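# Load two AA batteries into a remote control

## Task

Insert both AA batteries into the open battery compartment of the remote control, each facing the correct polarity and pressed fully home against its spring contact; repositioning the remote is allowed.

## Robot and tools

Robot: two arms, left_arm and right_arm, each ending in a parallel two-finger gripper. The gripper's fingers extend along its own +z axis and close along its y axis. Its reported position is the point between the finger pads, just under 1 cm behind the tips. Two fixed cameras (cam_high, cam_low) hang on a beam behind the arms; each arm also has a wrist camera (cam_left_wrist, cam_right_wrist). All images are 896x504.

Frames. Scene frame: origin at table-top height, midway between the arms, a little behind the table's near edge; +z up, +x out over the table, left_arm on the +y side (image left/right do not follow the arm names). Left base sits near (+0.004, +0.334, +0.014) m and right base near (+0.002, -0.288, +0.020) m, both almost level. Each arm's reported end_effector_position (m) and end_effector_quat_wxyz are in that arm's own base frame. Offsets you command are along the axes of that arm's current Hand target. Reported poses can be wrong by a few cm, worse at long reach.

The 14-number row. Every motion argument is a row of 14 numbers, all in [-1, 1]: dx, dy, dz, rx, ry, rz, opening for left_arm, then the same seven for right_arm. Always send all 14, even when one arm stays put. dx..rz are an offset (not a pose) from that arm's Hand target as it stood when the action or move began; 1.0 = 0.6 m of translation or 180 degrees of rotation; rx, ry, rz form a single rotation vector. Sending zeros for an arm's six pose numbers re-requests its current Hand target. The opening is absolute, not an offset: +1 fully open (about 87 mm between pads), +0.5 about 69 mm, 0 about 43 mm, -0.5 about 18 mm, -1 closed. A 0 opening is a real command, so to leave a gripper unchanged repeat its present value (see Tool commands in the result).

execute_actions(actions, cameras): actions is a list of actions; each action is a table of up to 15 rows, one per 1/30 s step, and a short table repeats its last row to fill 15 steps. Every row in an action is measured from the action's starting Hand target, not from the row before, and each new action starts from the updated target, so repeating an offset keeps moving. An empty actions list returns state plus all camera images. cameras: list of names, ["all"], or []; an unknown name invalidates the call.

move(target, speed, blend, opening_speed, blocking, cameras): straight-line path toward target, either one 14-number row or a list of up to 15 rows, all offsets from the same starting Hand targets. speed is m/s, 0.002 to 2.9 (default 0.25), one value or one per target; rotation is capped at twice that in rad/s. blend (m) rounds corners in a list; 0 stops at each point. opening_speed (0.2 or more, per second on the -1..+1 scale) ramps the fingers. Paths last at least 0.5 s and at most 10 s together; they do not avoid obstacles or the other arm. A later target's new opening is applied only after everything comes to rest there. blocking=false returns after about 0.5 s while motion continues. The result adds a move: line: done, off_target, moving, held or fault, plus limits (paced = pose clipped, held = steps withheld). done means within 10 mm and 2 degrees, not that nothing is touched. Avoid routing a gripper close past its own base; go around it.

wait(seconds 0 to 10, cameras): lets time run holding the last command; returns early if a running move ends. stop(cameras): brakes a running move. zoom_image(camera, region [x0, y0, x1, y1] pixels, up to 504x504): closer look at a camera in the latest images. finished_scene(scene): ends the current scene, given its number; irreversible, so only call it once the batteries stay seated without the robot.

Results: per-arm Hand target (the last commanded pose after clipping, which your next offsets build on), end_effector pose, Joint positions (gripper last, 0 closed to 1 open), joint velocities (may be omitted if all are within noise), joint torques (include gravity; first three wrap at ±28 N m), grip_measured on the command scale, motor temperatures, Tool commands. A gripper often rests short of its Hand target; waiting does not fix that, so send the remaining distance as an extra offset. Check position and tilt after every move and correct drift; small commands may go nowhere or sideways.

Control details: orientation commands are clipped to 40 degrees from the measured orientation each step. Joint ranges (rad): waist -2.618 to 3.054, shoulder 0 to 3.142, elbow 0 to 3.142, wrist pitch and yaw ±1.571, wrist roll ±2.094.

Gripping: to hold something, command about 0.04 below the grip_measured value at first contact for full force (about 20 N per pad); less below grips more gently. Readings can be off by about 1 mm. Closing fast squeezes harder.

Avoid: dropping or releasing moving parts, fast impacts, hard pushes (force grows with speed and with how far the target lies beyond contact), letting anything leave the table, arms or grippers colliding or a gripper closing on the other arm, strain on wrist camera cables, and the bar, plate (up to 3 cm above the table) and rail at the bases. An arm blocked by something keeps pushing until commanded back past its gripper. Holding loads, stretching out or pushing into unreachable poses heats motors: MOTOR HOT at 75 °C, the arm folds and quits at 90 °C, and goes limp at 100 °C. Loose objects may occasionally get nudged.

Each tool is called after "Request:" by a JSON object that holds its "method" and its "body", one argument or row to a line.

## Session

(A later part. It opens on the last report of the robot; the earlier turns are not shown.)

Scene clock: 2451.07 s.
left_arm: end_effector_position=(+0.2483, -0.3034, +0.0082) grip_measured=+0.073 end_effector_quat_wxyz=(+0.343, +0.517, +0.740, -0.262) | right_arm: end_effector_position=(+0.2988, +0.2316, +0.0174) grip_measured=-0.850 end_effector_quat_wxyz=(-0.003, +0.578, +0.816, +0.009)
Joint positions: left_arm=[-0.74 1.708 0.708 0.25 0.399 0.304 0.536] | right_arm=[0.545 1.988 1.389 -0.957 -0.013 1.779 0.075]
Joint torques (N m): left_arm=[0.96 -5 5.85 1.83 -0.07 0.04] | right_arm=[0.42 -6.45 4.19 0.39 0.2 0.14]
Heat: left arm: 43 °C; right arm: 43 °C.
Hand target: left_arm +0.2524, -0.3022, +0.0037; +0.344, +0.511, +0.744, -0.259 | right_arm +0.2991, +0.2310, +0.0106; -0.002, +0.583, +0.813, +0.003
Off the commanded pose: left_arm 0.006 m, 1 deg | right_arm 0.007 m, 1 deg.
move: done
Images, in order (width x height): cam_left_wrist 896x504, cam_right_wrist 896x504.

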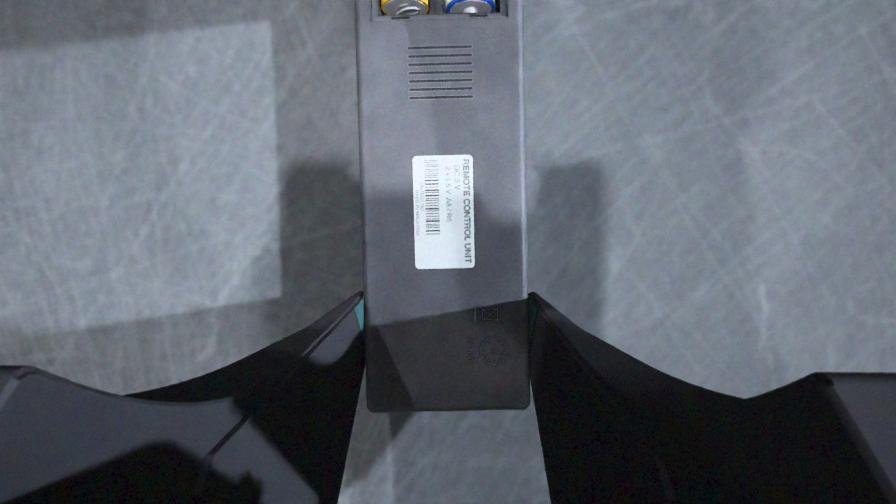

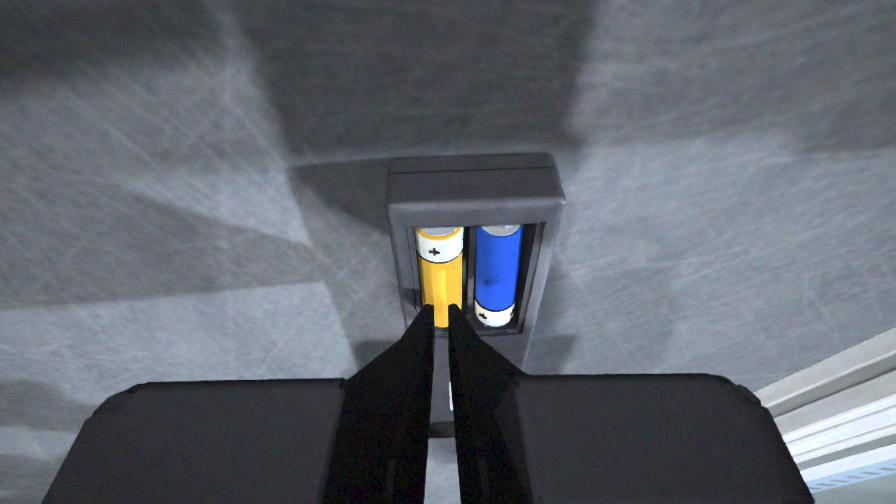

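Request:
{"method": "move", "body": {
  "target": [
    [0,0,0,0,0,0,0.03,0.0,0.0,0.085,0,0,0,-0.85]
  ],
  "speed": [0.05],
  "cameras": ["cam_right_wrist","cam_left_wrist"]
}}

Request:
{"method": "zoom_image", "body": {
  "camera": "cam_left_wrist",
  "region": [350, 0, 530, 80]
}}

Request:
{"method": "move", "body": {
  "target": [
    [0,0,0,0,0,0,0.03,0.0,0.0,-0.12,0,0,0,-0.85],
    [0,0,0,0,0,0,0.03,-0.03,-0.05,-0.16,0,0,0,-0.85]
  ],
  "speed": [0.06,0.15],
  "cameras": ["cam_right_wrist","cam_left_wrist"]
}}

Request:
{"method": "zoom_image", "body": {
  "camera": "cam_right_wrist",
  "region": [330, 140, 510, 320]
}}

Request:
{"method": "zoom_image", "body": {
  "camera": "cam_left_wrist",
  "region": [350, 0, 530, 80]
}}

Scene clock: 2460.73 s.
left_arm: end_effector_position=(+0.2483, -0.3034, +0.0082) grip_measured=+0.073 end_effector_quat_wxyz=(+0.343, +0.517, +0.740, -0.262) | right_arm: end_effector_position=(+0.2958, +0.2299, +0.0089) grip_measured=-0.850 end_effector_quat_wxyz=(-0.013, +0.583, +0.812, +0.018)
Joint positions: left_arm=[-0.74 1.708 0.708 0.25 0.399 0.304 0.536] | right_arm=[0.534 1.98 1.336 -0.903 -0.038 1.78 0.075]
Joint torques (N m): left_arm=[0.94 -5.04 5.83 1.83 -0.08 0.03] | right_arm=[1.52 0.08 -0.03 1.7 0.48 0.11]
Heat: left arm: 43 °C; right arm: 44 °C.
Hand target: left_arm +0.2524, -0.3022, +0.0037; +0.344, +0.511, +0.744, -0.259 | right_arm +0.2992, +0.2313, -0.0404; -0.002, +0.583, +0.813, +0.003
Off the commanded pose: left_arm 0.006 m, 1 deg | right_arm 0.049 m, 2 deg.
move: off_target (right_arm)
Images, in order (width x height): cam_left_wrist 896x504, cam_right_wrist 896x504.

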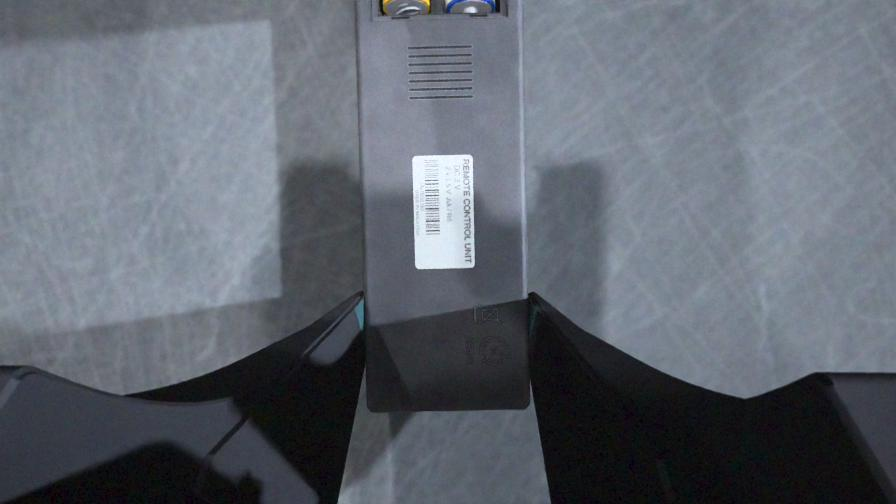

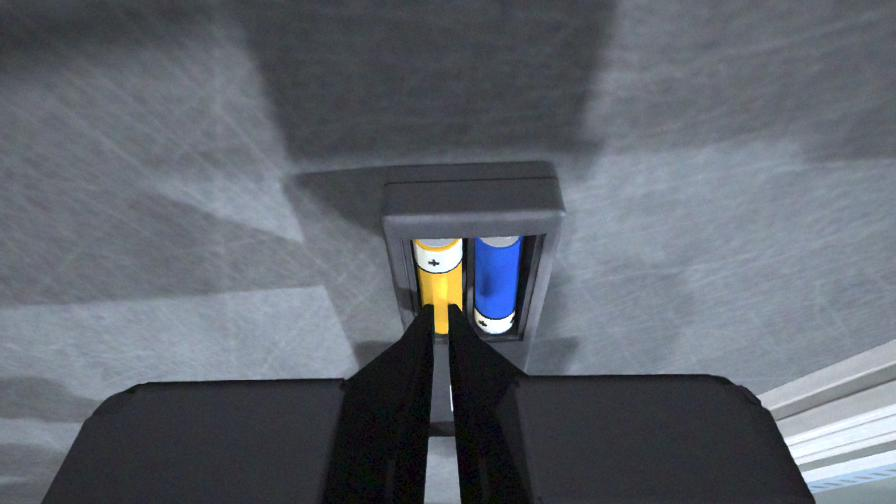

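Scaled by 2.800 from the camera's 896x504 image, which has a finer 1280x720 frame.

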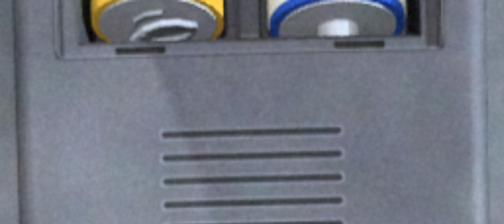

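Scene clock: 2463.17 s.
left_arm: end_effector_position=(+0.2483, -0.3034, +0.0082) grip_measured=+0.073 end_effector_quat_wxyz=(+0.343, +0.517, +0.740, -0.262) | right_arm: end_effector_position=(+0.2778, +0.2071, +0.0463) grip_measured=-0.850 end_effector_quat_wxyz=(-0.008, +0.585, +0.811, -0.002)
Joint positions: left_arm=[-0.74 1.708 0.708 0.25 0.399 0.304 0.536] | right_arm=[0.516 1.864 1.34 -1.057 -0.013 1.766 0.075]
Joint torques (N m): left_arm=[0.91 -5.01 5.87 1.83 -0.08 0.03] | right_arm=[0.03 -9.77 4.16 0.11 0.2 -0.08]
Heat: left arm: 43 °C; right arm: 44 °C.
Hand target: left_arm +0.2524, -0.3022, +0.0037; +0.344, +0.511, +0.744, -0.259 | right_arm +0.2763, +0.2039, +0.0554; -0.002, +0.582, +0.813, +0.003
Off the commanded pose: left_arm 0.006 m, 1 deg | right_arm 0.010 m, 1 deg.
move: done
Images, in order (width x height): cam_left_wrist 896x504, cam_right_wrist 896x504.

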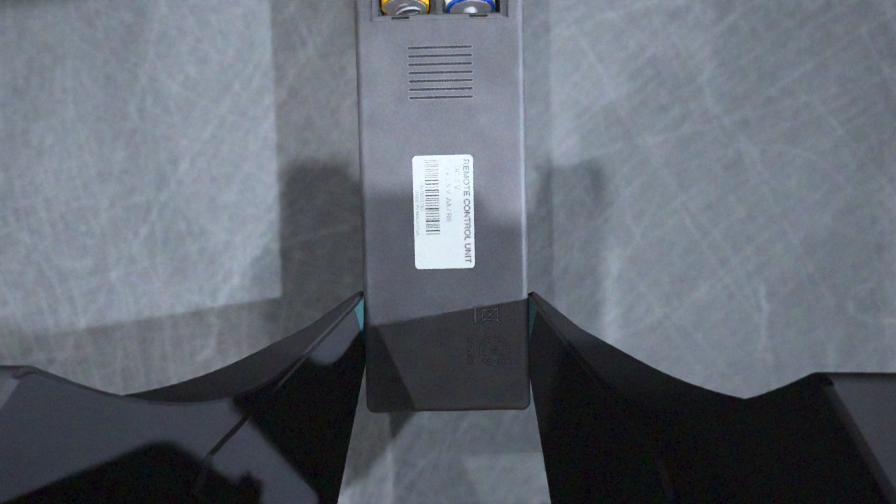

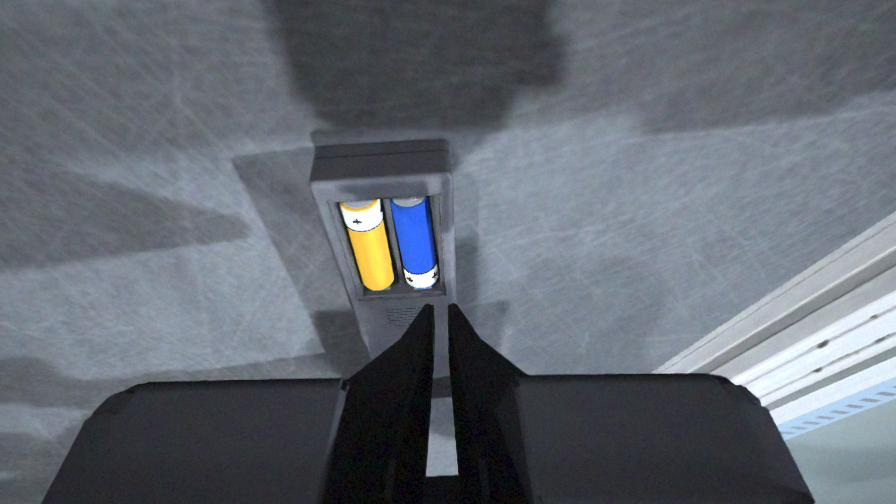

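Scaled by 2.800 from the camera's 896x504 image, which has a finer 1280x720 frame.

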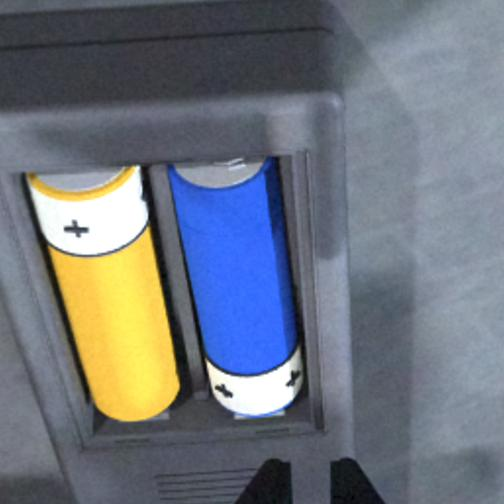

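Scaled by 2.800 from the camera's 896x504 image, which has a finer 1280x720 frame.

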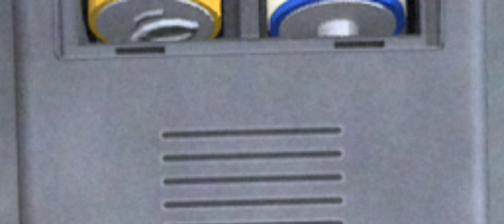

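Request:
{"method": "move", "body": {
  "target": [
    [0,0,0,0,0,0,0.4,0,0,-0.05,0,0,0,-0.85],
    [-0.08,0,-0.14,0,0,0,0.4,-0.1,0,-0.1,0,0,0,-0.85]
  ],
  "speed": [0.1,0.1],
  "opening_speed": 0.5,
  "cameras": ["all"]
}}

Request:
{"method": "zoom_image", "body": {
  "camera": "cam_right_wrist",
  "region": [330, 140, 510, 320]
}}

Scene clock: 2472.77 s.
left_arm: end_effector_position=(+0.2381, -0.2674, +0.0811) grip_measured=+0.400 end_effector_quat_wxyz=(+0.330, +0.508, +0.752, -0.259) | right_arm: end_effector_position=(+0.2922, +0.1477, +0.0979) grip_measured=-0.850 end_effector_quat_wxyz=(-0.018, +0.585, +0.811, -0.015)
Joint positions: left_arm=[-0.67 1.42 0.793 -0.171 0.438 0.339 0.7] | right_arm=[0.334 1.814 1.483 -1.283 -0.012 1.584 0.075]
Joint torques (N m): left_arm=[1.05 -6.76 8.8 1.4 0.09 0.18] | right_arm=[-0.03 -10.04 6.31 0.04 0.19 -0.1]
Heat: left arm: 43 °C; right arm: 46 °C.
Hand target: left_arm +0.2433, -0.2684, +0.0939; +0.344, +0.511, +0.744, -0.259 | right_arm +0.2956, +0.1467, +0.1150; -0.002, +0.583, +0.813, +0.003
Off the commanded pose: left_arm 0.014 m, 2 deg | right_arm 0.018 m, 3 deg.
move: off_target (left_arm, right_arm)

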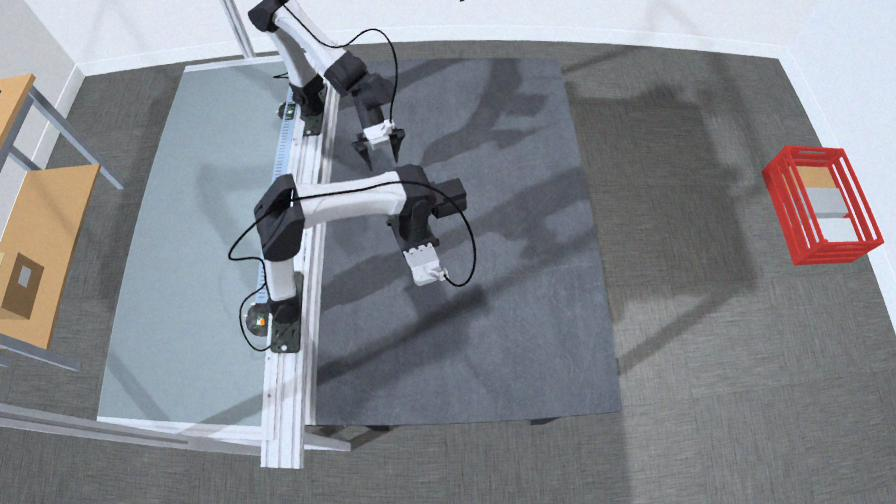

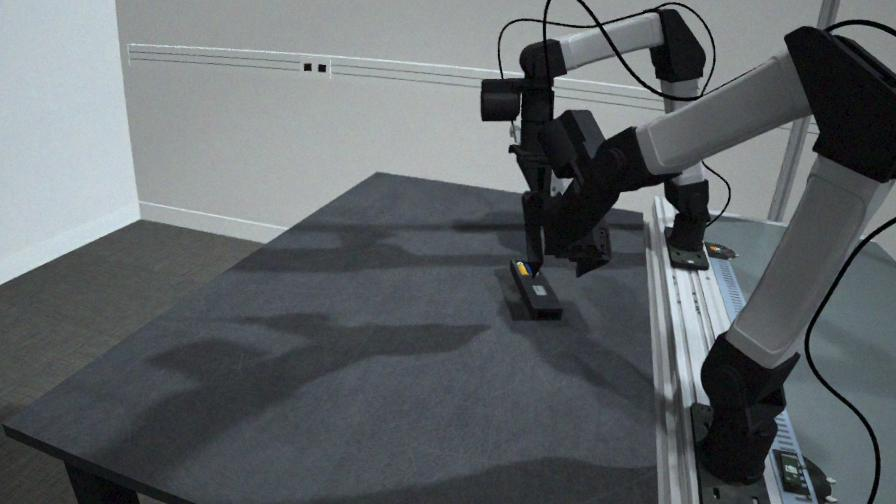

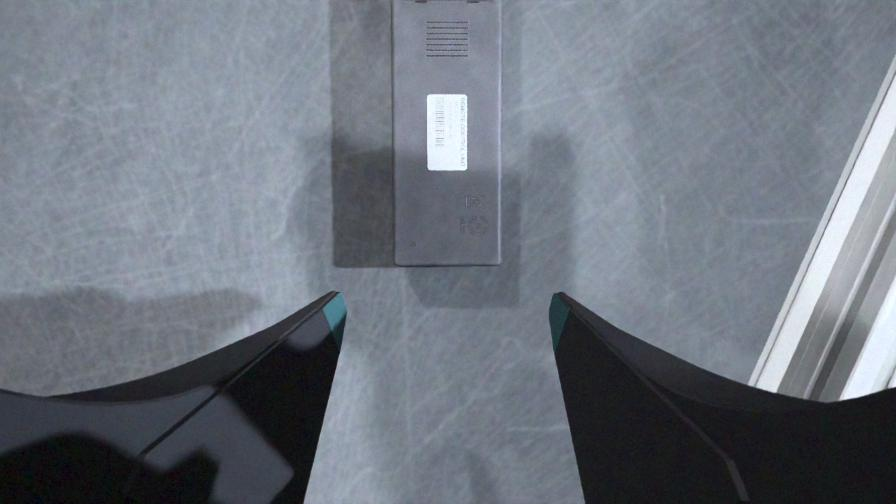

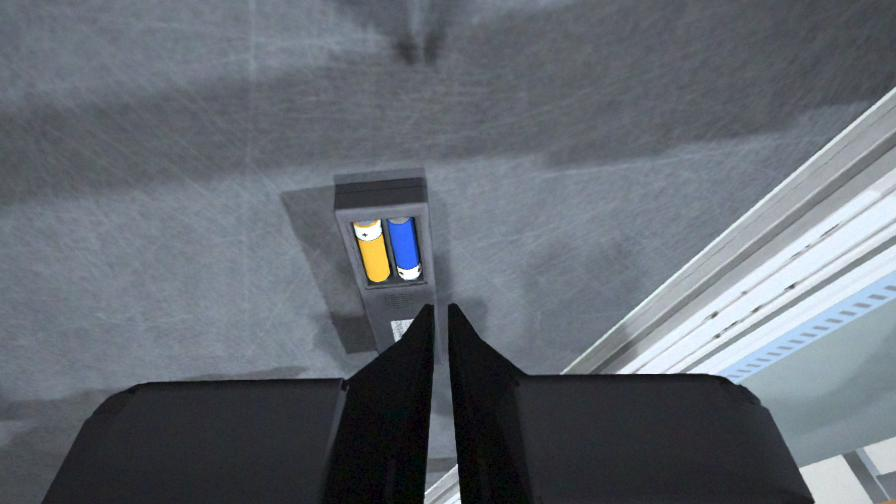

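Scaled by 2.800 from the camera's 896x504 image, which has a finer 1280x720 frame.

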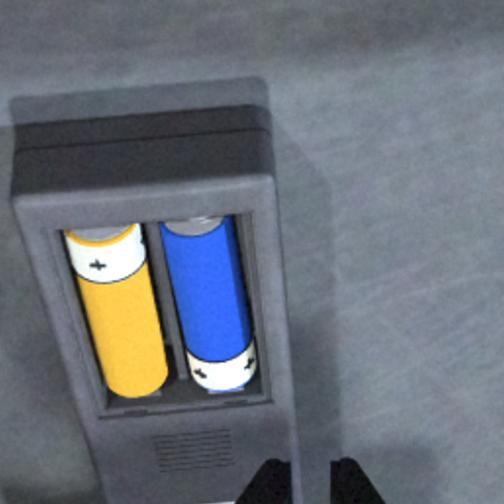

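Request:
{"method": "finished_scene", "body": {
  "scene": 2
}}

The scene is finished: the task was done.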